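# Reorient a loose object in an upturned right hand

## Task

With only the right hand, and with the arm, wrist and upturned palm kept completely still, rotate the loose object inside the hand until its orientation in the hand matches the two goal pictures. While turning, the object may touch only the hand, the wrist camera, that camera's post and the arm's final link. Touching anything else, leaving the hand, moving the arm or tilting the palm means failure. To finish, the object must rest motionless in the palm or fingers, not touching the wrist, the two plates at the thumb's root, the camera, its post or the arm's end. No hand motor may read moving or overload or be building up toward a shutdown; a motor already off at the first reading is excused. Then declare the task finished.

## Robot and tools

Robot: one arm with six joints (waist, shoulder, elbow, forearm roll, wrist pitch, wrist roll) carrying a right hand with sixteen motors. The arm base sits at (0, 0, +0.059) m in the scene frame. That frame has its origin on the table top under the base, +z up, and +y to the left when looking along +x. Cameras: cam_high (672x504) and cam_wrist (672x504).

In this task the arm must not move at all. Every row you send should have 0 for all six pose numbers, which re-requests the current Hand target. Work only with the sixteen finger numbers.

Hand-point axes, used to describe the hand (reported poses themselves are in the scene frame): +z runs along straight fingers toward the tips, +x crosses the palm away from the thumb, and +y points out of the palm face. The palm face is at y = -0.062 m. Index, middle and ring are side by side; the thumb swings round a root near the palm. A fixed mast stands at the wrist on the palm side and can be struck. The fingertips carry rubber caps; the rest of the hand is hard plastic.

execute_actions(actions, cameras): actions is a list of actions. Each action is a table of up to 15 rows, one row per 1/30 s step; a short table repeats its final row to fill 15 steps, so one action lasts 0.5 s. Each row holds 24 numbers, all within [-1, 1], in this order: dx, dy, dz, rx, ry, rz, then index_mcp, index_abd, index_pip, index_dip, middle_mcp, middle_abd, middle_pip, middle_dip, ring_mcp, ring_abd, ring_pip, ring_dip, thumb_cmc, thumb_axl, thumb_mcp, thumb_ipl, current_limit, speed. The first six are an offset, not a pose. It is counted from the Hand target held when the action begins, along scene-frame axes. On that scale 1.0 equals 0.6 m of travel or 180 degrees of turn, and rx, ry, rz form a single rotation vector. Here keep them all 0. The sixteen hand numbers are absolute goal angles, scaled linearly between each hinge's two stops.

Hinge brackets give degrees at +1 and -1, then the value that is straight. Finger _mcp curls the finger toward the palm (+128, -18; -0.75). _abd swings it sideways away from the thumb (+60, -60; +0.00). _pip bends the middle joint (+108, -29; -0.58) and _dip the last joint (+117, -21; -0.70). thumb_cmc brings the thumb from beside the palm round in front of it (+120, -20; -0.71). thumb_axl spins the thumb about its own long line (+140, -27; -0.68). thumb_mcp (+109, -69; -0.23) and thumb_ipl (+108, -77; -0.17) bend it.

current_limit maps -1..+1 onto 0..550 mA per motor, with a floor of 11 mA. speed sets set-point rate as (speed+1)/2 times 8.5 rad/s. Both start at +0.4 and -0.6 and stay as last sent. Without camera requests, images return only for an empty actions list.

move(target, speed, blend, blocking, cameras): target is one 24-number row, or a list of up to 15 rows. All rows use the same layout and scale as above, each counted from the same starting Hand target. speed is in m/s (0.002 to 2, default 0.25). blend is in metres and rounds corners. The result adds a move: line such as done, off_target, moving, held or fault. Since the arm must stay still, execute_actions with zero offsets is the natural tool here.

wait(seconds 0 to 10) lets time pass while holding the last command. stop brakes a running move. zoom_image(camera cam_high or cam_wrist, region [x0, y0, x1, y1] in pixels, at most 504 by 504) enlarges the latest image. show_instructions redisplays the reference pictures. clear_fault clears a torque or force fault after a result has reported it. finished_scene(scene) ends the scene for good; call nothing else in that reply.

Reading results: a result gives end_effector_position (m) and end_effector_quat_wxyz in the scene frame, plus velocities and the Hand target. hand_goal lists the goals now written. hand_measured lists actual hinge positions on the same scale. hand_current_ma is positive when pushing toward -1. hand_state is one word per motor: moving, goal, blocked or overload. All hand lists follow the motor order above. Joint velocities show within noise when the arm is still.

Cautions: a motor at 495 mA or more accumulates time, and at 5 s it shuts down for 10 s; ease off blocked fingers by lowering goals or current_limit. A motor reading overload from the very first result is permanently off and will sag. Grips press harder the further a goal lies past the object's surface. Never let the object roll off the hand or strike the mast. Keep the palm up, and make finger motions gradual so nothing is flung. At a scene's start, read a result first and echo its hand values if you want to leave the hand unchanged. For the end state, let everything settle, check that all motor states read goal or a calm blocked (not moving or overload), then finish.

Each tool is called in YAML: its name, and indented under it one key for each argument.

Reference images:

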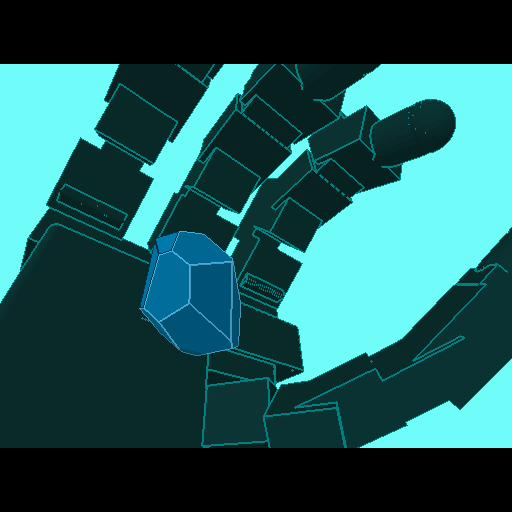

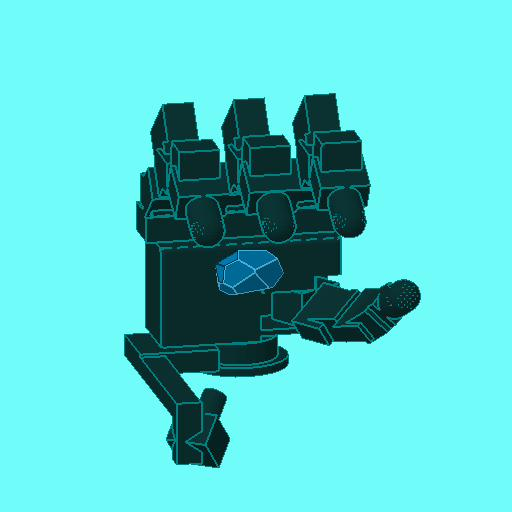

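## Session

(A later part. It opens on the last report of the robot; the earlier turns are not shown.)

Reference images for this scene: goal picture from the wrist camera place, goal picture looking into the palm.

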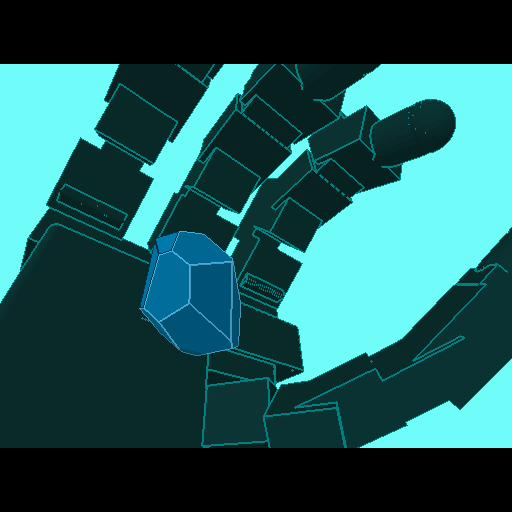

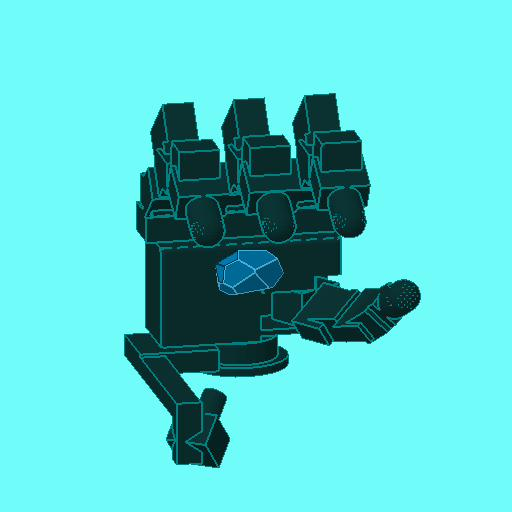

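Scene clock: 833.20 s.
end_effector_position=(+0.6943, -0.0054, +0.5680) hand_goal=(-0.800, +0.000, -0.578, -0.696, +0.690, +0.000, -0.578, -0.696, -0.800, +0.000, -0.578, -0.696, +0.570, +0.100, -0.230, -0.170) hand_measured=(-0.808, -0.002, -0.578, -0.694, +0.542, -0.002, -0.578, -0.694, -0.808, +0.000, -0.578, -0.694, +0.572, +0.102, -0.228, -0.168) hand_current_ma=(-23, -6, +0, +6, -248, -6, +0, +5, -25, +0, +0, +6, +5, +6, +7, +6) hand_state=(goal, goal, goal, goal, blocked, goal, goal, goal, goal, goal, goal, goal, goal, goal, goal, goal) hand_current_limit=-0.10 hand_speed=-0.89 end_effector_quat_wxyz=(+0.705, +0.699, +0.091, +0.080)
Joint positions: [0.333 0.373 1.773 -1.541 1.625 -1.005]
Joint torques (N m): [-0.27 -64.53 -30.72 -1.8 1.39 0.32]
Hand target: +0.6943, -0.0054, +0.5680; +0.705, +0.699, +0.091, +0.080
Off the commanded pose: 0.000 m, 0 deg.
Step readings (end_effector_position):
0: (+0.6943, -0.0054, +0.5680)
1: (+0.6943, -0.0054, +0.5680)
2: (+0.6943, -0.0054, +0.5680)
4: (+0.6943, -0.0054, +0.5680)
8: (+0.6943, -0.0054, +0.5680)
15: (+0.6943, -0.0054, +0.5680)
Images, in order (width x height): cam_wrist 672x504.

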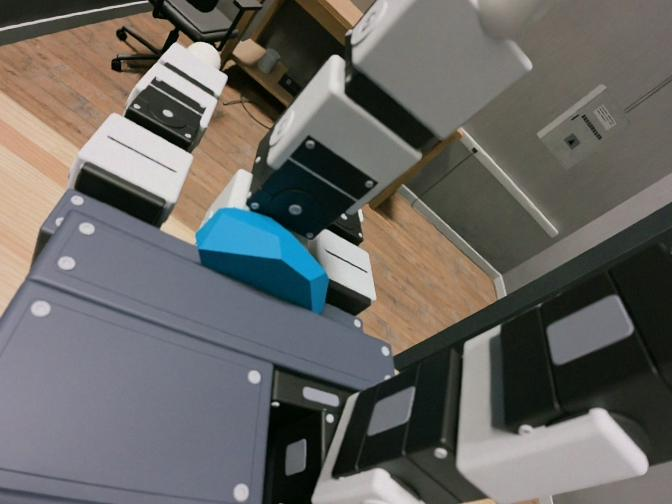

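execute_actions:
  actions:
    - [[0,0,0,0,0,0,-0.8,0,-0.578,-0.696,0.3,0,-0.578,-0.696,-0.8,0,-0.578,-0.696,0.57,0.1,-0.23,-0.17,-0.1,-0.89]]
  cameras: ["all"]

zoom_image:
  camera: "cam_wrist"
  region: [185, 198, 335, 318]

zoom_image:
  camera: "cam_high"
  region: [295, 205, 355, 265]

Scene clock: 890.50 s.
end_effector_position=(+0.6943, -0.0054, +0.5680) hand_goal=(-0.800, +0.000, -0.578, -0.696, +0.300, +0.000, -0.578, -0.696, -0.800, +0.000, -0.578, -0.696, +0.570, +0.100, -0.230, -0.170) hand_measured=(-0.808, -0.002, -0.578, -0.694, +0.300, -0.002, -0.578, -0.694, -0.808, +0.000, -0.578, -0.694, +0.572, +0.102, -0.228, -0.168) hand_current_ma=(-23, -6, +0, +6, -2, -6, +0, +5, -25, +0, +0, +6, +5, +6, +7, +6) hand_state=(goal, goal, goal, goal, goal, goal, goal, goal, goal, goal, goal, goal, goal, goal, goal, goal) hand_current_limit=-0.10 hand_speed=-0.89 end_effector_quat_wxyz=(+0.705, +0.699, +0.091, +0.080)
Joint positions: [0.333 0.373 1.773 -1.541 1.625 -1.005]
Joint torques (N m): [-0.1 -64.52 -30.69 -1.81 1.42 0.3]
Hand target: +0.6943, -0.0054, +0.5680; +0.705, +0.699, +0.091, +0.080
Off the commanded pose: 0.000 m, 0 deg.
Step readings (end_effector_position):
0: (+0.6943, -0.0054, +0.5680)
1: (+0.6943, -0.0054, +0.5680)
2: (+0.6943, -0.0054, +0.5680)
4: (+0.6943, -0.0054, +0.5680)
8: (+0.6943, -0.0054, +0.5680)
15: (+0.6943, -0.0054, +0.5680)

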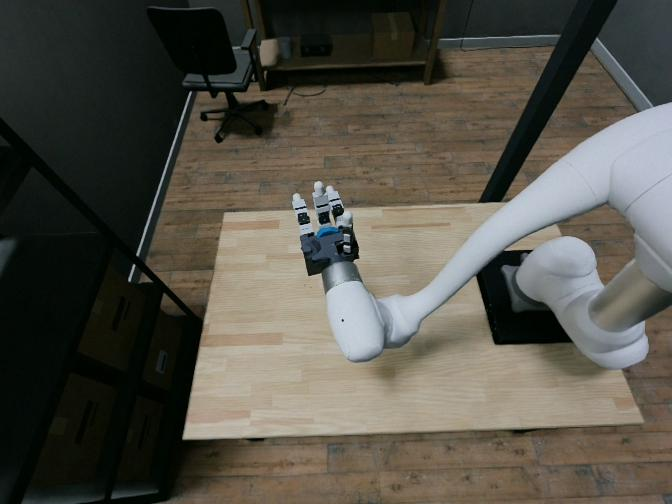

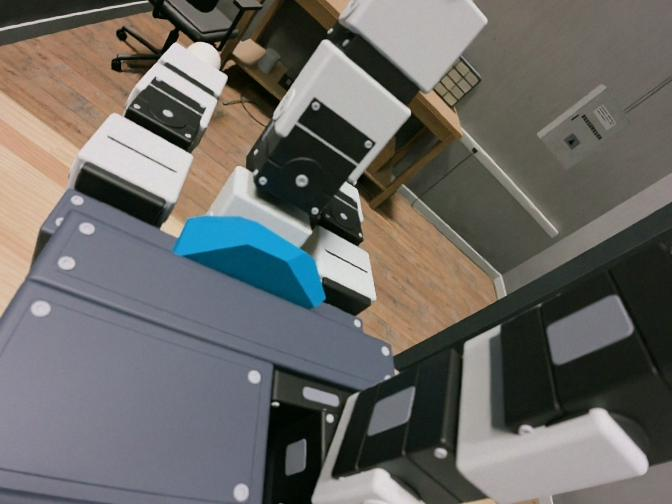

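Scaled by 3.360.

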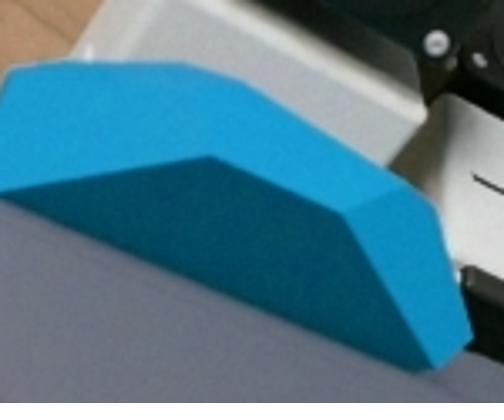

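Scaled by 8.400.

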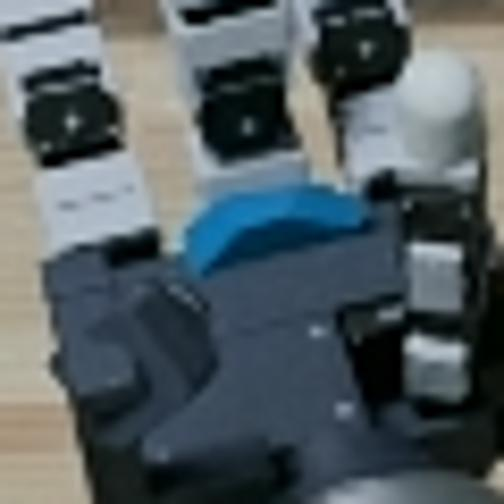

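zoom_image:
  camera: "cam_wrist"
  region: [270, 210, 400, 370]

zoom_image:
  camera: "cam_wrist"
  region: [40, 120, 240, 280]

Scaled by 3.150.

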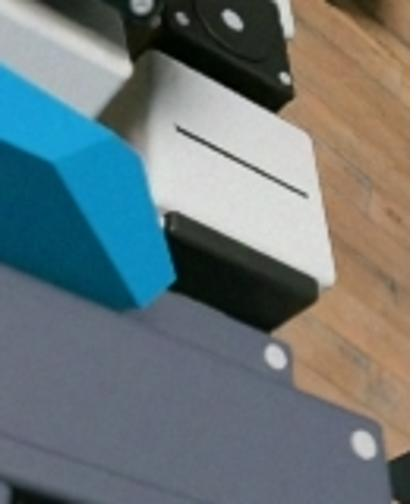

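Scaled by 2.520.

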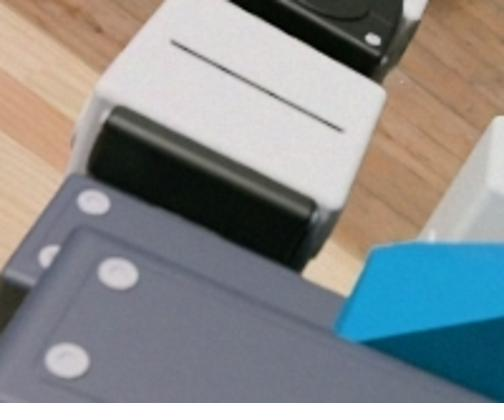

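execute_actions:
  actions:
    - [[0,0,0,0,0,0,-0.8,0,-0.578,-0.696,0.15,0,-0.578,-0.696,-0.8,0,-0.578,-0.696,0.57,0.1,-0.23,-0.17,-0.1,-0.88]]
  cameras: ["cam_wrist"]

zoom_image:
  camera: "cam_wrist"
  region: [170, 198, 335, 318]

Scene clock: 955.13 s.
end_effector_position=(+0.6943, -0.0054, +0.5680) hand_goal=(-0.800, +0.000, -0.578, -0.696, +0.150, +0.000, -0.578, -0.696, -0.800, +0.000, -0.578, -0.696, +0.570, +0.100, -0.230, -0.170) hand_measured=(-0.808, -0.002, -0.578, -0.694, +0.148, -0.002, -0.578, -0.694, -0.808, +0.000, -0.578, -0.694, +0.572, +0.102, -0.228, -0.168) hand_current_ma=(-23, -6, +0, +6, -7, -6, +0, +5, -25, +0, +0, +6, +5, +6, +7, +6) hand_state=(goal, goal, goal, goal, goal, goal, goal, goal, goal, goal, goal, goal, goal, goal, goal, goal) hand_current_limit=-0.10 hand_speed=-0.88 end_effector_quat_wxyz=(+0.705, +0.699, +0.091, +0.080)
Joint positions: [0.333 0.373 1.773 -1.541 1.625 -1.005]
Joint torques (N m): [-0.29 -64.42 -30.79 -1.84 1.41 0.31]
Hand target: +0.6943, -0.0054, +0.5680; +0.705, +0.699, +0.091, +0.080
Off the commanded pose: 0.000 m, 0 deg.
Step readings (end_effector_position):
0: (+0.6943, -0.0054, +0.5680)
1: (+0.6943, -0.0054, +0.5680)
2: (+0.6943, -0.0054, +0.5680)
4: (+0.6943, -0.0054, +0.5680)
8: (+0.6943, -0.0054, +0.5680)
15: (+0.6943, -0.0054, +0.5680)
Images, in order (width x height): cam_wrist 672x504.

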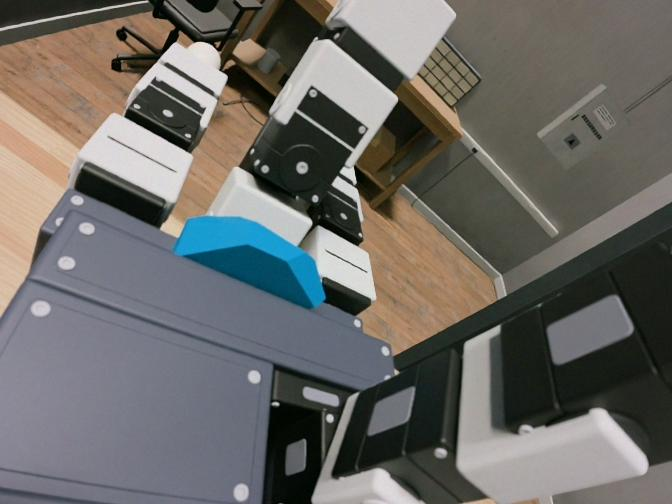

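Scaled by 3.055.

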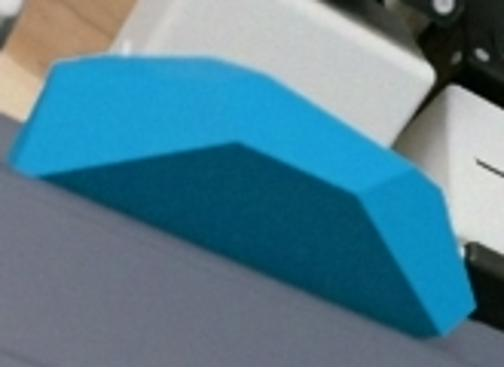

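execute_actions:
  actions:
    - [[0,0,0,0,0,0,-0.8,0,-0.578,-0.696,0.15,0,-0.578,0.95,-0.8,0,-0.578,-0.696,0.57,0.1,-0.23,-0.17,-0.1,-0.6]]
    - [[0,0,0,0,0,0,-0.8,0,-0.578,-0.696,0.15,0,-0.578,0.95,-0.8,0,-0.578,-0.696,0.57,0.1,-0.23,-0.17,-0.1,-0.6]]
    - [[0,0,0,0,0,0,-0.8,0,-0.578,-0.696,0.05,0,-0.1,0.97,-0.8,0,-0.578,-0.696,0.57,0.1,-0.23,-0.17,-0.1,-0.7]]
    - [[0,0,0,0,0,0,-0.8,0,-0.578,-0.696,-0.07,0,0.15,0.97,-0.8,0,-0.578,-0.696,0.57,0.1,-0.23,-0.17,-0.1,-0.75]]
  cameras: ["cam_wrist"]

Scene clock: 967.90 s.
end_effector_position=(+0.6943, -0.0054, +0.5680) hand_goal=(-0.800, +0.000, -0.578, -0.696, -0.070, +0.000, +0.150, +0.970, -0.800, +0.000, -0.578, -0.696, +0.570, +0.100, -0.230, -0.170) hand_measured=(-0.808, -0.002, -0.578, -0.694, -0.072, -0.002, +0.148, +0.968, -0.808, +0.000, -0.578, -0.694, +0.572, +0.102, -0.228, -0.168) hand_current_ma=(-23, -6, +0, +6, -6, -6, -5, -6, -25, +0, +0, +6, +5, +6, +7, +6) hand_state=(goal, goal, goal, goal, goal, goal, goal, goal, goal, goal, goal, goal, goal, goal, goal, goal) hand_current_limit=-0.10 hand_speed=-0.75 end_effector_quat_wxyz=(+0.705, +0.699, +0.091, +0.080)
Joint positions: [0.333 0.373 1.773 -1.541 1.625 -1.005]
Joint torques (N m): [-0.12 -64.41 -30.69 -1.8 1.43 0.31]
Hand target: +0.6943, -0.0054, +0.5680; +0.705, +0.699, +0.091, +0.080
Off the commanded pose: 0.000 m, 0 deg.
Step readings (end_effector_position):
0: (+0.6943, -0.0054, +0.5680)
1: (+0.6943, -0.0054, +0.5680)
2: (+0.6943, -0.0054, +0.5680)
4: (+0.6943, -0.0054, +0.5680)
8: (+0.6943, -0.0054, +0.5680)
15: (+0.6943, -0.0054, +0.5680)
16: (+0.6943, -0.0054, +0.5680)
17: (+0.6943, -0.0054, +0.5680)
19: (+0.6943, -0.0054, +0.5680)
23: (+0.6943, -0.0054, +0.5680)
30: (+0.6943, -0.0054, +0.5680)
31: (+0.6943, -0.0054, +0.5680)
32: (+0.6943, -0.0054, +0.5680)
34: (+0.6943, -0.0054, +0.5680)
38: (+0.6943, -0.0054, +0.5680)
45: (+0.6943, -0.0054, +0.5680)
46: (+0.6943, -0.0054, +0.5680)
47: (+0.6943, -0.0054, +0.5680)
49: (+0.6943, -0.0054, +0.5680)
53: (+0.6943, -0.0054, +0.5680)
60: (+0.6943, -0.0054, +0.5680)
Images, in order (width x height): cam_wrist 672x504.

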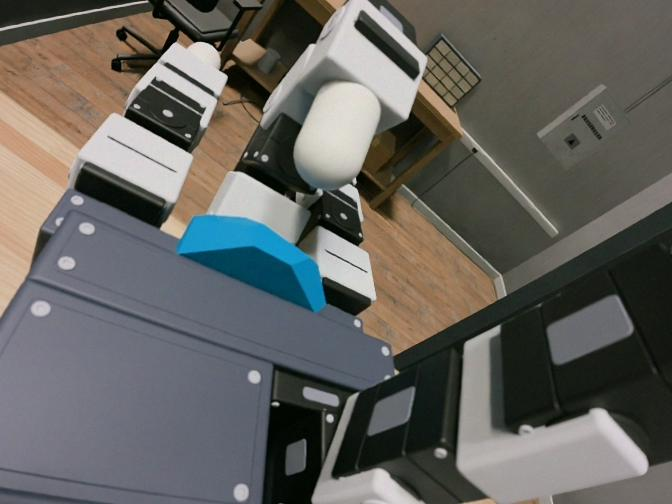

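execute_actions:
  actions:
    - [[0,0,0,0,0,0,-0.8,0,-0.578,-0.696,-0.07,0,0.35,0.97,-0.8,0,-0.578,-0.696,0.57,0.1,-0.23,-0.17,-0.1,-0.85]]
    - [[0,0,0,0,0,0,-0.8,0,-0.578,-0.696,-0.07,0,0.5,0.97,-0.8,0,-0.578,-0.696,0.57,0.1,-0.23,-0.17,-0.1,-0.88]]
  cameras: ["cam_wrist"]

zoom_image:
  camera: "cam_wrist"
  region: [170, 178, 355, 318]

Scene clock: 973.50 s.
end_effector_position=(+0.6943, -0.0054, +0.5680) hand_goal=(-0.800, +0.000, -0.578, -0.696, -0.070, +0.000, +0.500, +0.970, -0.800, +0.000, -0.578, -0.696, +0.570, +0.100, -0.230, -0.170) hand_measured=(-0.808, -0.002, -0.578, -0.694, -0.072, -0.002, +0.498, +0.968, -0.808, +0.000, -0.578, -0.694, +0.572, +0.102, -0.228, -0.168) hand_current_ma=(-23, -6, +0, +6, -7, -6, -3, -6, -25, +0, +0, +6, +5, +6, +7, +6) hand_state=(goal, goal, goal, goal, goal, goal, goal, goal, goal, goal, goal, goal, goal, goal, goal, goal) hand_current_limit=-0.10 hand_speed=-0.88 end_effector_quat_wxyz=(+0.705, +0.699, +0.091, +0.080)
Joint positions: [0.333 0.373 1.773 -1.541 1.625 -1.005]
Joint torques (N m): [-0.15 -64.38 -30.73 -1.77 1.42 0.31]
Hand target: +0.6943, -0.0054, +0.5680; +0.705, +0.699, +0.091, +0.080
Off the commanded pose: 0.000 m, 0 deg.
Step readings (end_effector_position):
0: (+0.6943, -0.0054, +0.5680)
1: (+0.6943, -0.0054, +0.5680)
2: (+0.6943, -0.0054, +0.5680)
4: (+0.6943, -0.0054, +0.5680)
8: (+0.6943, -0.0054, +0.5680)
15: (+0.6943, -0.0054, +0.5680)
16: (+0.6943, -0.0054, +0.5680)
17: (+0.6943, -0.0054, +0.5680)
19: (+0.6943, -0.0054, +0.5680)
23: (+0.6943, -0.0054, +0.5680)
30: (+0.6943, -0.0054, +0.5680)
Images, in order (width x height): cam_wrist 672x504.

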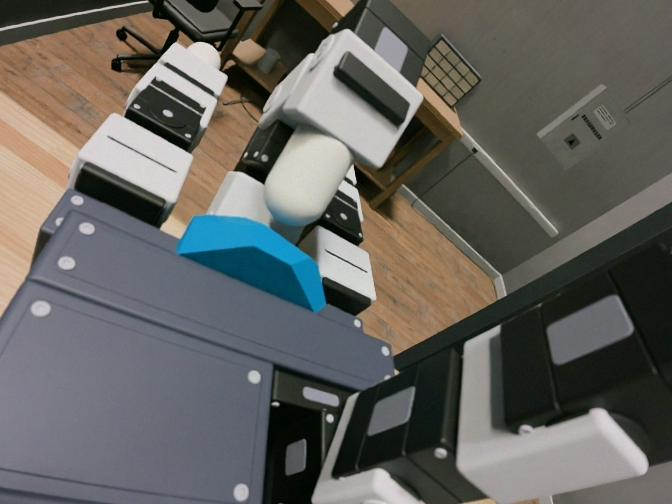

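Scaled by 2.724.

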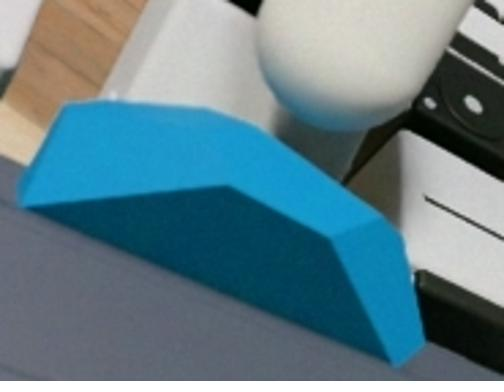

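execute_actions:
  actions:
    - [[0,0,0,0,0,0,-0.8,0,-0.578,-0.696,0.041,0,0.533,0.826,-0.8,0,-0.578,-0.696,0.57,0.1,-0.23,-0.17,-0.1,-0.88]]
    - [[0,0,0,0,0,0,-0.8,0,-0.578,-0.696,0.137,0,0.547,0.754,-0.8,0,-0.578,-0.696,0.57,0.1,-0.23,-0.17,-0.1,-0.88]]
  cameras: ["cam_wrist"]

zoom_image:
  camera: "cam_wrist"
  region: [170, 178, 355, 318]

execute_actions:
  actions:
    - [[0,0,0,0,0,0,-0.8,0,-0.578,-0.696,0.2055,0,0.562,0.681,-0.8,0,-0.578,-0.696,0.57,0.1,-0.23,-0.17,-0.1,-0.88]]
  cameras: ["cam_wrist"]

zoom_image:
  camera: "cam_wrist"
  region: [170, 178, 355, 318]

Scene clock: 984.80 s.
end_effector_position=(+0.6943, -0.0054, +0.5680) hand_goal=(-0.800, +0.000, -0.578, -0.696, +0.136, +0.000, +0.546, +0.754, -0.800, +0.000, -0.578, -0.696, +0.570, +0.100, -0.230, -0.170) hand_measured=(-0.808, -0.002, -0.578, -0.694, +0.012, -0.002, +0.538, +0.848, -0.808, +0.000, -0.578, -0.694, +0.572, +0.102, -0.228, -0.168) hand_current_ma=(-23, -6, +0, +6, -247, -6, -25, +247, -25, +0, +0, +6, +5, +6, +7, +6) hand_state=(goal, goal, goal, goal, blocked, goal, goal, blocked, goal, goal, goal, goal, goal, goal, goal, goal) hand_current_limit=-0.10 hand_speed=-0.88 end_effector_quat_wxyz=(+0.705, +0.699, +0.091, +0.080)
Joint positions: [0.333 0.373 1.773 -1.541 1.625 -1.005]
Joint torques (N m): [-0.11 -64.43 -30.85 -1.84 1.39 0.3]
Hand target: +0.6943, -0.0054, +0.5680; +0.705, +0.699, +0.091, +0.080
Off the commanded pose: 0.000 m, 0 deg.
Step readings (end_effector_position):
0: (+0.6943, -0.0054, +0.5680)
1: (+0.6943, -0.0054, +0.5680)
2: (+0.6943, -0.0054, +0.5680)
4: (+0.6943, -0.0054, +0.5680)
8: (+0.6943, -0.0054, +0.5680)
15: (+0.6943, -0.0054, +0.5680)
16: (+0.6943, -0.0054, +0.5680)
17: (+0.6943, -0.0054, +0.5680)
19: (+0.6943, -0.0054, +0.5680)
23: (+0.6943, -0.0054, +0.5680)
30: (+0.6943, -0.0054, +0.5680)
Images, in order (width x height): cam_wrist 672x504.

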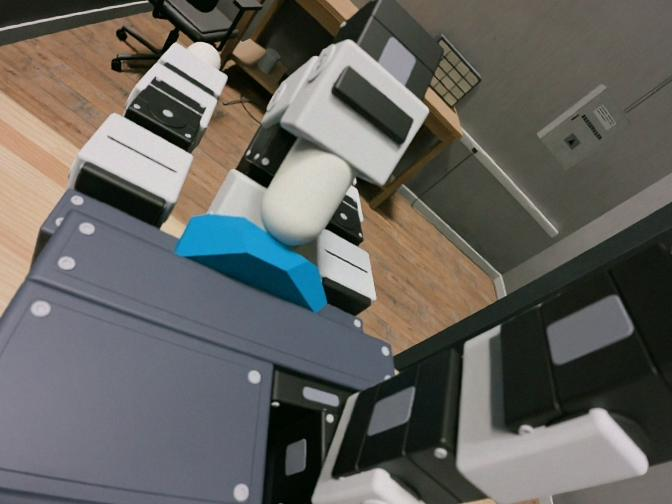

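Scaled by 2.724.

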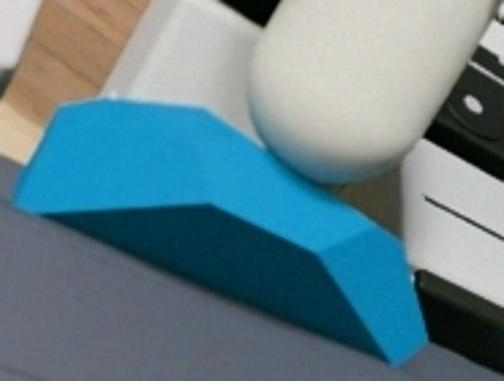

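Scene clock: 985.50 s.
end_effector_position=(+0.6943, -0.0054, +0.5680) hand_goal=(-0.800, +0.000, -0.578, -0.696, +0.206, +0.000, +0.562, +0.680, -0.800, +0.000, -0.578, -0.696, +0.570, +0.100, -0.230, -0.170) hand_measured=(-0.808, -0.002, -0.578, -0.694, +0.012, -0.002, +0.540, +0.846, -0.808, +0.000, -0.578, -0.694, +0.572, +0.102, -0.228, -0.168) hand_current_ma=(-23, -6, +0, +6, -248, -6, -74, +247, -25, +0, +0, +6, +5, +6, +7, +6) hand_state=(goal, goal, goal, goal, blocked, goal, blocked, blocked, goal, goal, goal, goal, goal, goal, goal, goal) hand_current_limit=-0.10 hand_speed=-0.88 end_effector_quat_wxyz=(+0.705, +0.699, +0.091, +0.080)
Joint positions: [0.333 0.373 1.773 -1.541 1.625 -1.005]
Joint torques (N m): [-0.16 -64.51 -30.82 -1.81 1.4 0.28]
Hand target: +0.6943, -0.0054, +0.5680; +0.705, +0.699, +0.091, +0.080
Off the commanded pose: 0.000 m, 0 deg.
Step readings (end_effector_position):
0: (+0.6943, -0.0054, +0.5680)
1: (+0.6943, -0.0054, +0.5680)
2: (+0.6943, -0.0054, +0.5680)
4: (+0.6943, -0.0054, +0.5680)
8: (+0.6943, -0.0054, +0.5680)
15: (+0.6943, -0.0054, +0.5680)
Images, in order (width x height): cam_wrist 672x504.

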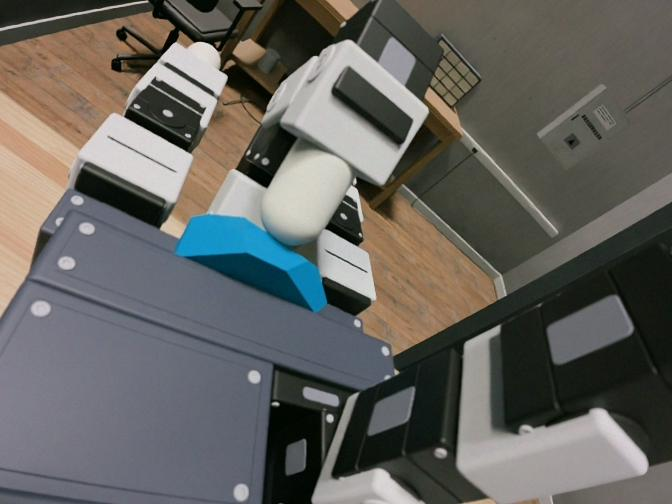

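Scaled by 2.724.

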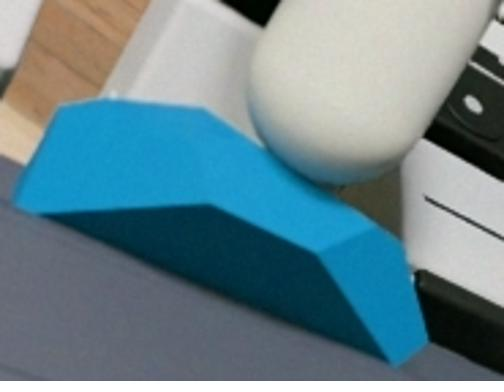

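execute_actions:
  actions:
    - [[0,0,0,0,0,0,-0.8,0,-0.578,-0.696,0.0,0,0.1,0.85,-0.8,0,-0.578,-0.696,0.57,0.1,-0.23,-0.17,-0.1,-0.75]]
    - [[0,0,0,0,0,0,-0.8,0,-0.578,-0.696,0.122,0,0.39,0.636,-0.8,0,-0.578,-0.696,0.57,0.1,-0.23,-0.17,-0.1,-0.75]]
  cameras: ["cam_wrist"]

execute_actions:
  actions:
    - [[0,0,0,0,0,0,-0.8,0,-0.578,-0.696,0.048,0,0.631,0.475,-0.8,0,-0.578,-0.696,0.57,0.1,-0.23,-0.17,-0.05,-0.85]]
    - [[0,0,0,0,0,0,-0.8,0,-0.578,-0.696,0.119,0,0.631,0.4,-0.8,0,-0.578,-0.696,0.57,0.1,-0.23,-0.17,-0.05,-0.87]]
  cameras: ["cam_wrist"]

zoom_image:
  camera: "cam_wrist"
  region: [170, 178, 355, 318]

Scene clock: 1013.80 s.
end_effector_position=(+0.6943, -0.0054, +0.5680) hand_goal=(-0.800, +0.000, -0.578, -0.696, +0.122, +0.000, +0.390, +0.636, -0.800, +0.000, -0.578, -0.696, +0.570, +0.100, -0.230, -0.170) hand_measured=(-0.808, -0.002, -0.578, -0.694, +0.114, -0.002, +0.388, +0.640, -0.808, +0.000, -0.578, -0.694, +0.572, +0.102, -0.228, -0.168) hand_current_ma=(-23, -6, +0, +6, -24, -5, -3, +8, -25, +0, +0, +6, +5, +6, +7, +6) hand_state=(goal, goal, goal, goal, goal, goal, goal, goal, goal, goal, goal, goal, goal, goal, goal, goal) hand_current_limit=-0.10 hand_speed=-0.75 end_effector_quat_wxyz=(+0.705, +0.699, +0.091, +0.080)
Joint positions: [0.333 0.373 1.773 -1.541 1.625 -1.005]
Joint torques (N m): [-0.19 -64.46 -30.74 -1.8 1.37 0.32]
Hand target: +0.6943, -0.0054, +0.5680; +0.705, +0.699, +0.091, +0.080
Off the commanded pose: 0.000 m, 0 deg.
Step readings (end_effector_position):
0: (+0.6943, -0.0054, +0.5680)
1: (+0.6943, -0.0054, +0.5680)
2: (+0.6943, -0.0054, +0.5680)
4: (+0.6943, -0.0054, +0.5680)
8: (+0.6943, -0.0054, +0.5680)
15: (+0.6943, -0.0054, +0.5680)
16: (+0.6943, -0.0054, +0.5680)
17: (+0.6943, -0.0054, +0.5680)
19: (+0.6943, -0.0054, +0.5680)
23: (+0.6943, -0.0054, +0.5680)
30: (+0.6943, -0.0054, +0.5680)
Images, in order (width x height): cam_wrist 672x504.

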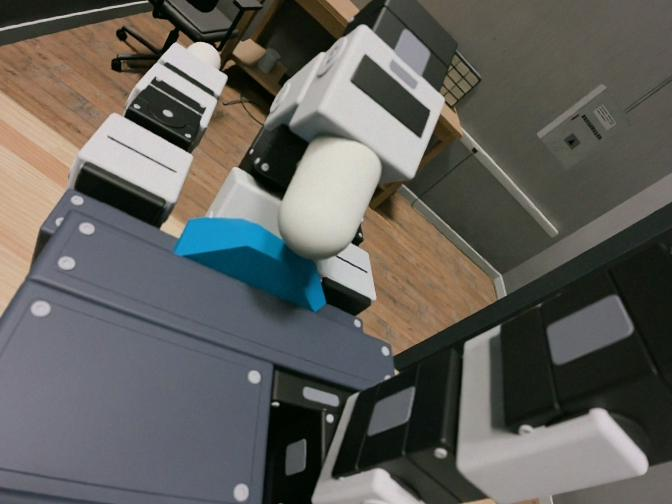

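Scene clock: 1015.00 s.
end_effector_position=(+0.6943, -0.0054, +0.5680) hand_goal=(-0.800, +0.000, -0.578, -0.696, +0.118, +0.000, +0.630, +0.400, -0.800, +0.000, -0.578, -0.696, +0.570, +0.100, -0.230, -0.170) hand_measured=(-0.808, -0.002, -0.578, -0.694, +0.110, -0.002, +0.630, +0.404, -0.808, +0.000, -0.578, -0.694, +0.572, +0.102, -0.228, -0.168) hand_current_ma=(-23, -6, +0, +6, -22, -5, -2, +8, -25, +0, +0, +6, +5, +6, +7, +6) hand_state=(goal, goal, goal, goal, goal, goal, goal, goal, goal, goal, goal, goal, goal, goal, goal, goal) hand_current_limit=-0.05 hand_speed=-0.87 end_effector_quat_wxyz=(+0.705, +0.699, +0.091, +0.080)
Joint positions: [0.333 0.373 1.773 -1.541 1.625 -1.005]
Joint torques (N m): [-0.34 -64.59 -30.66 -1.82 1.38 0.32]
Hand target: +0.6943, -0.0054, +0.5680; +0.705, +0.699, +0.091, +0.080
Off the commanded pose: 0.000 m, 0 deg.
Step readings (end_effector_position):
0: (+0.6943, -0.0054, +0.5680)
1: (+0.6943, -0.0054, +0.5680)
2: (+0.6943, -0.0054, +0.5680)
4: (+0.6943, -0.0054, +0.5680)
8: (+0.6943, -0.0054, +0.5680)
15: (+0.6943, -0.0054, +0.5680)
16: (+0.6943, -0.0054, +0.5680)
17: (+0.6943, -0.0054, +0.5680)
19: (+0.6943, -0.0054, +0.5680)
23: (+0.6943, -0.0054, +0.5680)
30: (+0.6943, -0.0054, +0.5680)
Images, in order (width x height): cam_wrist 672x504.

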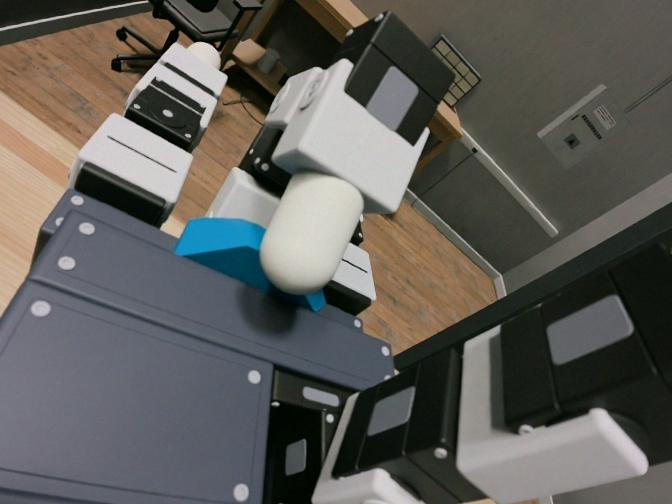

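Scaled by 2.724.

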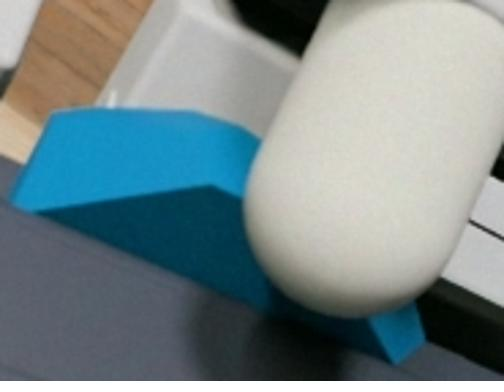

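execute_actions:
  actions:
    - [[0,0,0,0,0,0,-0.8,0,-0.578,-0.696,0.122,0,0.2,0.5,-0.8,0,-0.578,-0.696,0.57,0.1,-0.23,-0.17,-0.1,-0.7]]
    - [[0,0,0,0,0,0,-0.8,0,-0.578,-0.696,0.05,0,-0.578,-0.3,-0.8,0,-0.578,-0.696,-0.6,0.1,-0.23,-0.17,-0.1,-0.5]]
    - [[0,0,0,0,0,0,-0.8,0,-0.578,-0.696,-0.5,0,-0.578,-0.696,-0.8,0,-0.578,-0.696,-0.6,-0.3,-0.23,-0.17,-0.1,-0.6]]
    - [[0,0,0,0,0,0,-0.8,0,-0.578,-0.696,-0.8,0,-0.578,-0.696,-0.8,0,-0.578,-0.696,-0.5,-0.677,-0.23,-0.17,-0.1,-0.6]]
    - [[0,0,0,0,0,0,-0.8,0,-0.578,-0.696,-0.8,0,-0.578,-0.696,-0.8,0,-0.578,-0.696,-0.4,-0.677,0.4,-0.06,-0.1,-0.5]]
  cameras: ["cam_wrist"]

execute_actions:
  actions:
    - [[0,0,0,0,0,0,-0.8,0,-0.578,-0.696,-0.8,0,-0.578,-0.696,-0.8,0,-0.578,-0.696,-0.3,-0.677,0.75,-0.06,-0.1,-0.6]]
    - [[0,0,0,0,0,0,-0.8,0,-0.578,-0.696,-0.8,0,-0.578,-0.696,-0.8,0,-0.578,-0.696,0.1,-0.677,0.75,-0.06,-0.1,-0.7]]
  cameras: ["cam_wrist"]

Scene clock: 1133.90 s.
end_effector_position=(+0.6943, -0.0054, +0.5680) hand_goal=(-0.800, +0.000, -0.578, -0.696, -0.800, +0.000, -0.578, -0.696, -0.800, +0.000, -0.578, -0.696, -0.400, -0.678, +0.400, -0.060) hand_measured=(-0.808, -0.002, -0.578, -0.694, -0.808, -0.002, -0.578, -0.694, -0.808, +0.000, -0.578, -0.694, -0.414, -0.680, +0.400, -0.062) hand_current_ma=(-23, -6, +0, +6, -22, -5, -1, +5, -25, +0, +0, +6, -46, -4, -2, -4) hand_state=(goal, goal, goal, goal, goal, goal, goal, goal, goal, goal, goal, goal, goal, goal, goal, goal) hand_current_limit=-0.10 hand_speed=-0.50 end_effector_quat_wxyz=(+0.705, +0.699, +0.091, +0.080)
Joint positions: [0.333 0.373 1.773 -1.541 1.625 -1.005]
Joint torques (N m): [-0.12 -64.34 -30.65 -1.86 1.42 0.27]
Hand target: +0.6943, -0.0054, +0.5680; +0.705, +0.699, +0.091, +0.080
Off the commanded pose: 0.000 m, 0 deg.
Step readings (end_effector_position):
0: (+0.6943, -0.0054, +0.5680)
1: (+0.6943, -0.0054, +0.5680)
2: (+0.6943, -0.0054, +0.5680)
4: (+0.6943, -0.0054, +0.5680)
8: (+0.6943, -0.0054, +0.5680)
15: (+0.6943, -0.0054, +0.5680)
16: (+0.6943, -0.0054, +0.5680)
17: (+0.6943, -0.0054, +0.5680)
19: (+0.6943, -0.0054, +0.5680)
23: (+0.6943, -0.0054, +0.5680)
30: (+0.6943, -0.0054, +0.5680)
31: (+0.6943, -0.0054, +0.5680)
32: (+0.6943, -0.0054, +0.5680)
34: (+0.6943, -0.0054, +0.5680)
38: (+0.6943, -0.0054, +0.5680)
45: (+0.6943, -0.0054, +0.5680)
46: (+0.6943, -0.0054, +0.5680)
47: (+0.6943, -0.0054, +0.5680)
49: (+0.6943, -0.0054, +0.5680)
53: (+0.6943, -0.0054, +0.5680)
60: (+0.6943, -0.0054, +0.5680)
61: (+0.6943, -0.0054, +0.5680)
62: (+0.6943, -0.0054, +0.5680)
64: (+0.6943, -0.0054, +0.5680)
68: (+0.6943, -0.0054, +0.5680)
75: (+0.6943, -0.0054, +0.5680)
Images, in order (width x height): cam_wrist 672x504.

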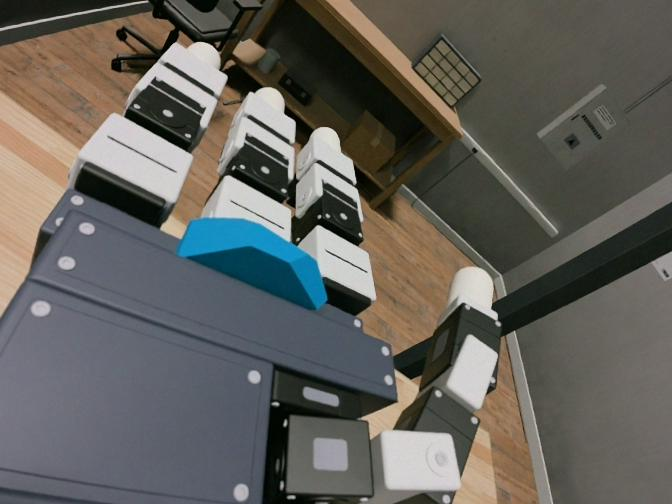

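Scene clock: 1135.10 s.
end_effector_position=(+0.6943, -0.0054, +0.5680) hand_goal=(-0.800, +0.000, -0.578, -0.696, -0.800, +0.000, -0.578, -0.696, -0.800, +0.000, -0.578, -0.696, +0.100, -0.678, +0.750, -0.060) hand_measured=(-0.808, -0.002, -0.578, -0.694, -0.808, -0.002, -0.578, -0.694, -0.808, +0.000, -0.578, -0.694, +0.102, -0.684, +0.736, -0.062) hand_current_ma=(-23, -6, +0, +6, -22, -5, -1, +5, -25, +0, +0, +6, +3, -22, -56, -3) hand_state=(goal, goal, goal, goal, goal, goal, goal, goal, goal, goal, goal, goal, goal, goal, goal, goal) hand_current_limit=-0.10 hand_speed=-0.70 end_effector_quat_wxyz=(+0.705, +0.699, +0.091, +0.080)
Joint positions: [0.333 0.373 1.773 -1.541 1.625 -1.005]
Joint torques (N m): [-0.11 -64.36 -30.61 -1.87 1.43 0.29]
Hand target: +0.6943, -0.0054, +0.5680; +0.705, +0.699, +0.091, +0.080
Off the commanded pose: 0.000 m, 0 deg.
Step readings (end_effector_position):
0: (+0.6943, -0.0054, +0.5680)
1: (+0.6943, -0.0054, +0.5680)
2: (+0.6943, -0.0054, +0.5680)
4: (+0.6943, -0.0054, +0.5680)
8: (+0.6943, -0.0054, +0.5680)
15: (+0.6943, -0.0054, +0.5680)
16: (+0.6943, -0.0054, +0.5680)
17: (+0.6943, -0.0054, +0.5680)
19: (+0.6943, -0.0054, +0.5680)
23: (+0.6943, -0.0054, +0.5680)
30: (+0.6943, -0.0054, +0.5680)
Images, in order (width x height): cam_wrist 672x504.

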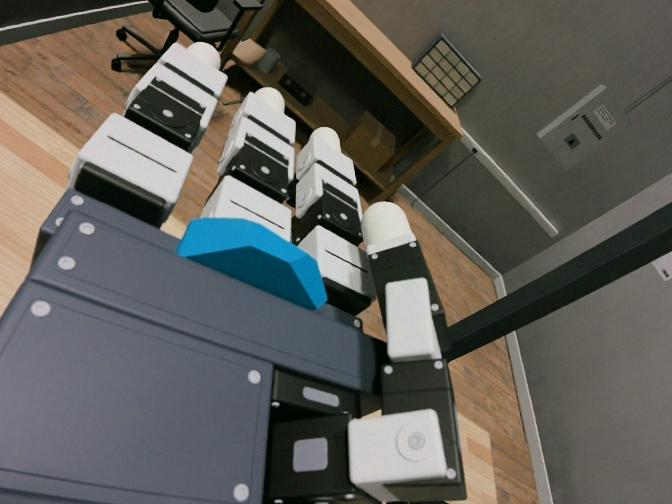

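execute_actions:
  actions:
    - [[0,0,0,0,0,0,-0.8,0,-0.578,-0.696,-0.8,0,-0.578,-0.696,-0.8,0,-0.578,-0.696,0.5,-0.677,0.75,-0.06,-0.1,-0.8]]
    - [[0,0,0,0,0,0,-0.8,0,-0.578,-0.696,-0.8,0,-0.578,-0.696,-0.8,0,-0.578,-0.696,0.72,-0.677,0.75,-0.06,-0.1,-0.88]]
  cameras: ["cam_wrist"]

execute_actions:
  actions:
    - [[0,0,0,0,0,0,-0.8,0,-0.578,-0.696,-0.8,0,-0.578,-0.696,-0.8,0,-0.578,-0.696,0.87,-0.677,0.75,-0.06,-0.1,-0.88]]
  cameras: ["cam_wrist"]

Scene clock: 1140.53 s.
end_effector_position=(+0.6943, -0.0054, +0.5680) hand_goal=(-0.800, +0.000, -0.578, -0.696, -0.800, +0.000, -0.578, -0.696, -0.800, +0.000, -0.578, -0.696, +0.720, -0.678, +0.750, -0.060) hand_measured=(-0.808, -0.002, -0.578, -0.694, -0.808, -0.002, -0.578, -0.694, -0.808, +0.000, -0.578, -0.694, +0.716, -0.680, +0.752, -0.060) hand_current_ma=(-23, -6, +0, +6, -22, -5, -1, +5, -25, +0, +0, +6, -10, -5, +7, -3) hand_state=(goal, goal, goal, goal, goal, goal, goal, goal, goal, goal, goal, goal, goal, goal, goal, goal) hand_current_limit=-0.10 hand_speed=-0.88 end_effector_quat_wxyz=(+0.705, +0.699, +0.091, +0.080)
Joint positions: [0.333 0.373 1.773 -1.541 1.625 -1.005]
Joint torques (N m): [-0.1 -64.4 -30.66 -1.86 1.43 0.33]
Hand target: +0.6943, -0.0054, +0.5680; +0.705, +0.699, +0.091, +0.080
Off the commanded pose: 0.000 m, 0 deg.
Step readings (end_effector_position):
0: (+0.6943, -0.0054, +0.5680)
1: (+0.6943, -0.0054, +0.5680)
2: (+0.6943, -0.0054, +0.5680)
4: (+0.6943, -0.0054, +0.5680)
8: (+0.6943, -0.0054, +0.5680)
15: (+0.6943, -0.0054, +0.5680)
16: (+0.6943, -0.0054, +0.5680)
17: (+0.6943, -0.0054, +0.5680)
19: (+0.6943, -0.0054, +0.5680)
23: (+0.6943, -0.0054, +0.5680)
30: (+0.6943, -0.0054, +0.5680)
Images, in order (width x height): cam_wrist 672x504.

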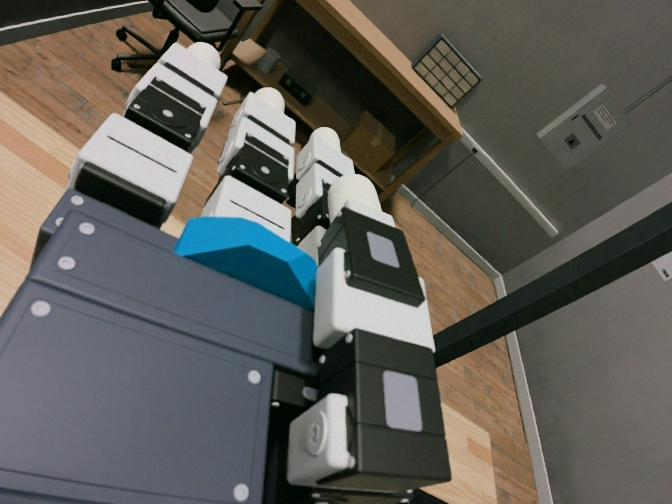

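Scene clock: 1141.23 s.
end_effector_position=(+0.6943, -0.0054, +0.5680) hand_goal=(-0.800, +0.000, -0.578, -0.696, -0.800, +0.000, -0.578, -0.696, -0.800, +0.000, -0.578, -0.696, +0.870, -0.678, +0.750, -0.060) hand_measured=(-0.808, -0.002, -0.578, -0.694, -0.808, -0.002, -0.578, -0.694, -0.808, +0.000, -0.578, -0.694, +0.866, -0.680, +0.752, -0.060) hand_current_ma=(-23, -6, +0, +6, -22, -5, -1, +5, -25, +0, +0, +6, -8, -5, +7, -3) hand_state=(goal, goal, goal, goal, goal, goal, goal, goal, goal, goal, goal, goal, goal, goal, goal, goal) hand_current_limit=-0.10 hand_speed=-0.88 end_effector_quat_wxyz=(+0.705, +0.699, +0.091, +0.080)
Joint positions: [0.333 0.373 1.773 -1.541 1.625 -1.005]
Joint torques (N m): [-0.25 -64.34 -30.77 -1.87 1.43 0.34]
Hand target: +0.6943, -0.0054, +0.5680; +0.705, +0.699, +0.091, +0.080
Off the commanded pose: 0.000 m, 0 deg.
Step readings (end_effector_position):
0: (+0.6943, -0.0054, +0.5680)
1: (+0.6943, -0.0054, +0.5680)
2: (+0.6943, -0.0054, +0.5680)
4: (+0.6943, -0.0054, +0.5680)
8: (+0.6943, -0.0054, +0.5680)
15: (+0.6943, -0.0054, +0.5680)
Images, in order (width x height): cam_wrist 672x504.

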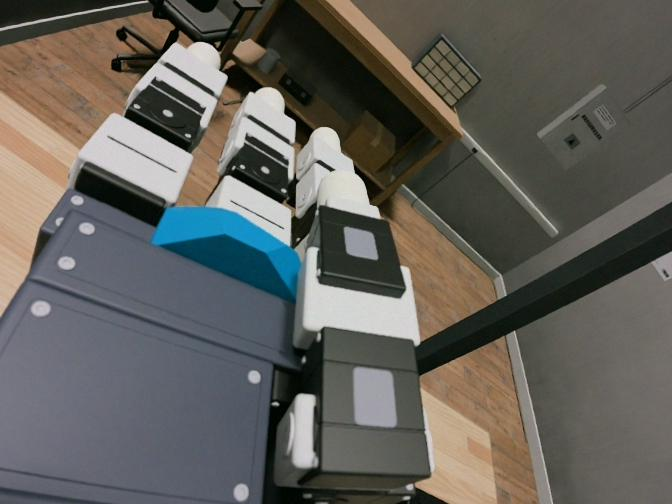

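execute_actions:
  actions:
    - [[0,0,0,0,0,0,-0.8,0,-0.578,-0.696,-0.8,0,-0.578,-0.696,-0.8,0,-0.578,-0.696,0.98,-0.677,0.75,-0.06,-0.1,-0.88]]
  cameras: ["all"]

zoom_image:
  camera: "cam_wrist"
  region: [130, 180, 315, 320]

zoom_image:
  camera: "cam_high"
  region: [295, 205, 355, 265]

Scene clock: 1144.60 s.
end_effector_position=(+0.6943, -0.0054, +0.5680) hand_goal=(-0.800, +0.000, -0.578, -0.696, -0.800, +0.000, -0.578, -0.696, -0.800, +0.000, -0.578, -0.696, +0.980, -0.678, +0.750, -0.060) hand_measured=(-0.808, -0.002, -0.578, -0.694, -0.808, -0.002, -0.578, -0.694, -0.808, +0.000, -0.578, -0.694, +0.978, -0.680, +0.752, -0.060) hand_current_ma=(-23, -6, +0, +6, -22, -5, -1, +5, -25, +0, +0, +6, -7, -4, +7, -3) hand_state=(goal, goal, goal, goal, goal, goal, goal, goal, goal, goal, goal, goal, goal, goal, goal, goal) hand_current_limit=-0.10 hand_speed=-0.88 end_effector_quat_wxyz=(+0.705, +0.699, +0.091, +0.080)
Joint positions: [0.333 0.373 1.773 -1.541 1.625 -1.005]
Joint torques (N m): [-0.12 -64.44 -30.78 -1.86 1.43 0.34]
Hand target: +0.6943, -0.0054, +0.5680; +0.705, +0.699, +0.091, +0.080
Off the commanded pose: 0.000 m, 0 deg.
Step readings (end_effector_position):
0: (+0.6943, -0.0054, +0.5680)
1: (+0.6943, -0.0054, +0.5680)
2: (+0.6943, -0.0054, +0.5680)
4: (+0.6943, -0.0054, +0.5680)
8: (+0.6943, -0.0054, +0.5680)
15: (+0.6943, -0.0054, +0.5680)

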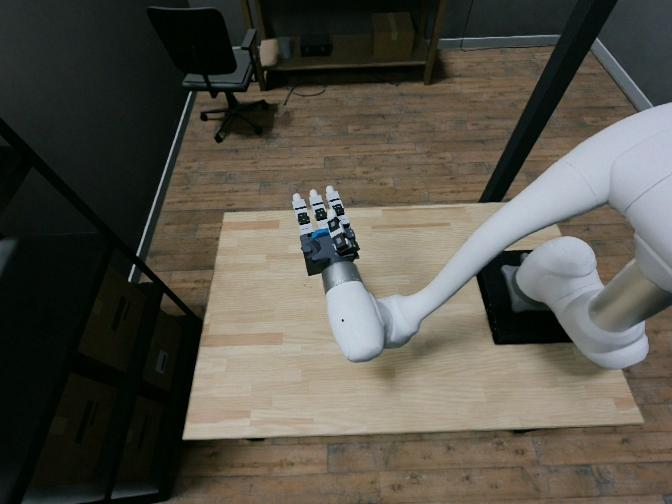

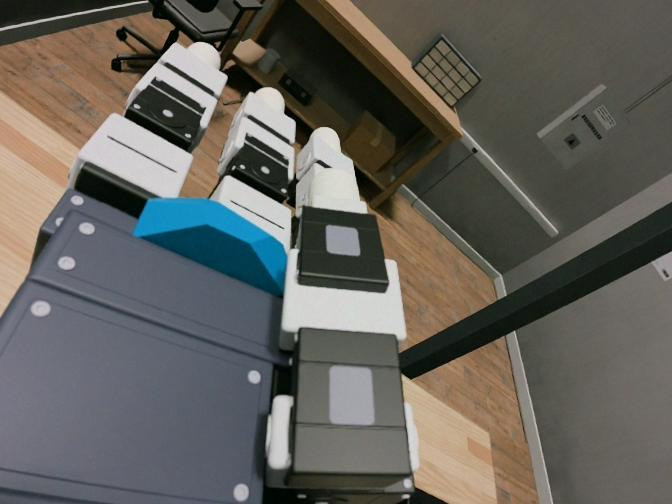

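Scaled by 2.724.

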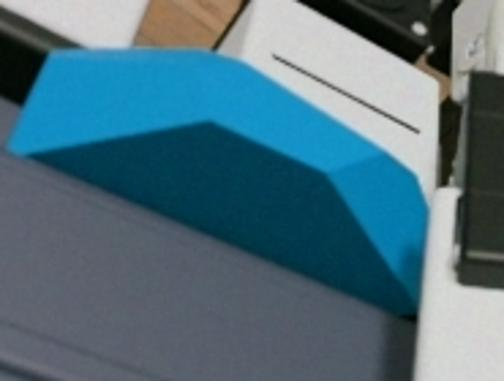

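Scaled by 8.400.

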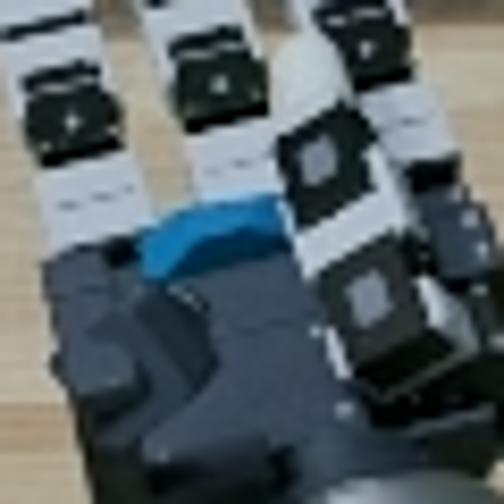

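execute_actions:
  actions:
    - [[0,0,0,0,0,0,-0.8,0,-0.578,-0.696,-0.4,0,-0.578,-0.696,-0.4,0,-0.578,-0.696,0.3,-0.677,0.75,-0.06,-0.1,-0.7]]
    - [[0,0,0,0,0,0,-0.8,0,-0.578,-0.696,0.0,0,-0.578,-0.696,0.0,0,-0.578,-0.696,0.0,-0.677,0.75,-0.06,-0.1,-0.8]]
    - [[0,0,0,0,0,0,-0.8,0,-0.578,-0.696,0.2,0,-0.578,-0.696,0.2,0,-0.578,-0.696,0.0,-0.677,0.75,-0.06,-0.1,-0.85]]
  cameras: ["cam_wrist"]

zoom_image:
  camera: "cam_wrist"
  region: [130, 180, 315, 320]

execute_actions:
  actions:
    - [[0,0,0,0,0,0,-0.8,0,-0.578,-0.696,0.4,0,-0.578,-0.696,0.4,0,-0.578,-0.696,0.0,-0.677,0.75,-0.06,-0.1,-0.87]]
  cameras: ["cam_wrist"]

zoom_image:
  camera: "cam_wrist"
  region: [130, 180, 315, 320]

Scene clock: 1152.33 s.
end_effector_position=(+0.6943, -0.0054, +0.5680) hand_goal=(-0.800, +0.000, -0.578, -0.696, +0.200, +0.000, -0.578, -0.696, +0.200, +0.000, -0.578, -0.696, +0.000, -0.678, +0.750, -0.060) hand_measured=(-0.808, -0.002, -0.578, -0.694, +0.188, -0.002, -0.578, -0.694, +0.188, +0.000, -0.578, -0.694, +0.056, -0.674, +0.728, -0.060) hand_current_ma=(-23, -6, +0, +6, -37, -5, -1, +5, -41, +0, +0, +6, +219, +15, -104, -3) hand_state=(goal, goal, goal, goal, goal, goal, goal, goal, goal, goal, goal, goal, blocked, goal, blocked, goal) hand_current_limit=-0.10 hand_speed=-0.85 end_effector_quat_wxyz=(+0.705, +0.699, +0.091, +0.080)
Joint positions: [0.333 0.373 1.773 -1.541 1.625 -1.005]
Joint torques (N m): [-0.03 -64.33 -30.6 -1.82 1.41 0.29]
Hand target: +0.6943, -0.0054, +0.5680; +0.705, +0.699, +0.091, +0.080
Off the commanded pose: 0.000 m, 0 deg.
Step readings (end_effector_position):
0: (+0.6943, -0.0054, +0.5680)
1: (+0.6943, -0.0054, +0.5680)
2: (+0.6943, -0.0054, +0.5680)
4: (+0.6943, -0.0054, +0.5680)
8: (+0.6943, -0.0054, +0.5680)
15: (+0.6943, -0.0054, +0.5680)
16: (+0.6943, -0.0054, +0.5680)
17: (+0.6943, -0.0054, +0.5680)
19: (+0.6943, -0.0054, +0.5680)
23: (+0.6943, -0.0054, +0.5680)
30: (+0.6943, -0.0054, +0.5680)
31: (+0.6943, -0.0054, +0.5680)
32: (+0.6943, -0.0054, +0.5680)
34: (+0.6943, -0.0054, +0.5680)
38: (+0.6943, -0.0054, +0.5680)
45: (+0.6943, -0.0054, +0.5680)
Images, in order (width x height): cam_wrist 672x504.

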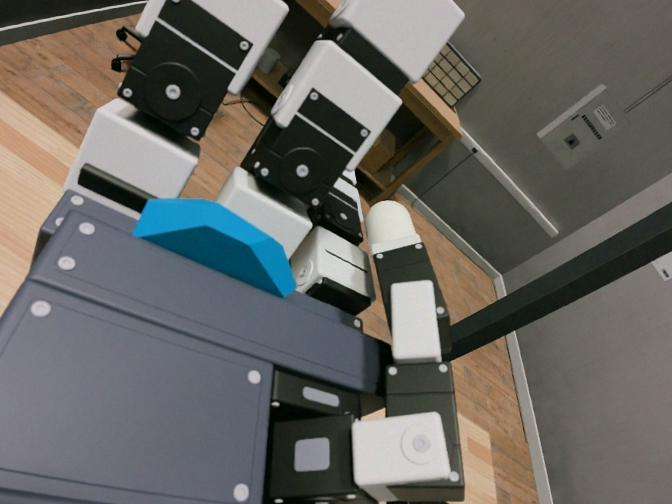

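Scaled by 2.724.

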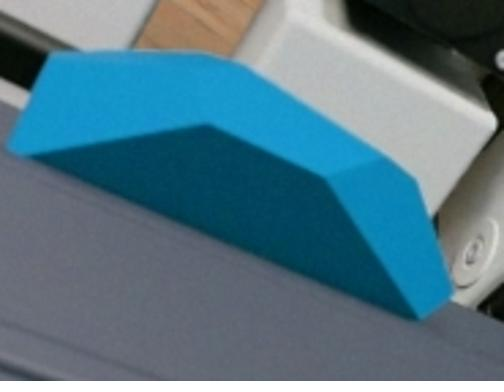

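Scene clock: 1153.07 s.
end_effector_position=(+0.6943, -0.0054, +0.5680) hand_goal=(-0.800, +0.000, -0.578, -0.696, +0.400, +0.000, -0.578, -0.696, +0.400, +0.000, -0.578, -0.696, +0.000, -0.678, +0.750, -0.060) hand_measured=(-0.808, -0.002, -0.578, -0.694, +0.394, -0.002, -0.578, -0.694, +0.392, +0.000, -0.578, -0.694, +0.056, -0.674, +0.728, -0.060) hand_current_ma=(-23, -6, +0, +6, -21, -5, -1, +5, -23, +0, +0, +6, +219, +15, -104, -3) hand_state=(goal, goal, goal, goal, goal, goal, goal, goal, goal, goal, goal, goal, blocked, goal, blocked, goal) hand_current_limit=-0.10 hand_speed=-0.87 end_effector_quat_wxyz=(+0.705, +0.699, +0.091, +0.080)
Joint positions: [0.333 0.373 1.773 -1.541 1.625 -1.005]
Joint torques (N m): [-0.24 -64.38 -30.78 -1.78 1.38 0.3]
Hand target: +0.6943, -0.0054, +0.5680; +0.705, +0.699, +0.091, +0.080
Off the commanded pose: 0.000 m, 0 deg.
Step readings (end_effector_position):
0: (+0.6943, -0.0054, +0.5680)
1: (+0.6943, -0.0054, +0.5680)
2: (+0.6943, -0.0054, +0.5680)
4: (+0.6943, -0.0054, +0.5680)
8: (+0.6943, -0.0054, +0.5680)
15: (+0.6943, -0.0054, +0.5680)
Images, in order (width x height): cam_wrist 672x504.

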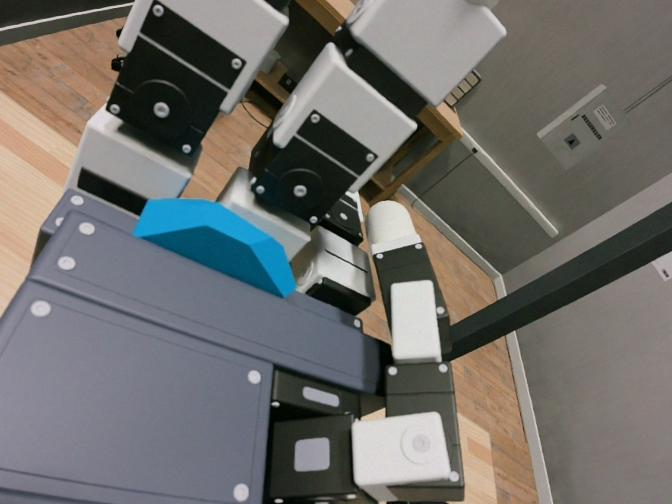

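Scaled by 2.724.

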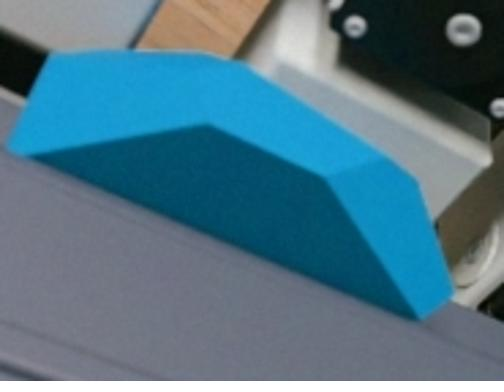

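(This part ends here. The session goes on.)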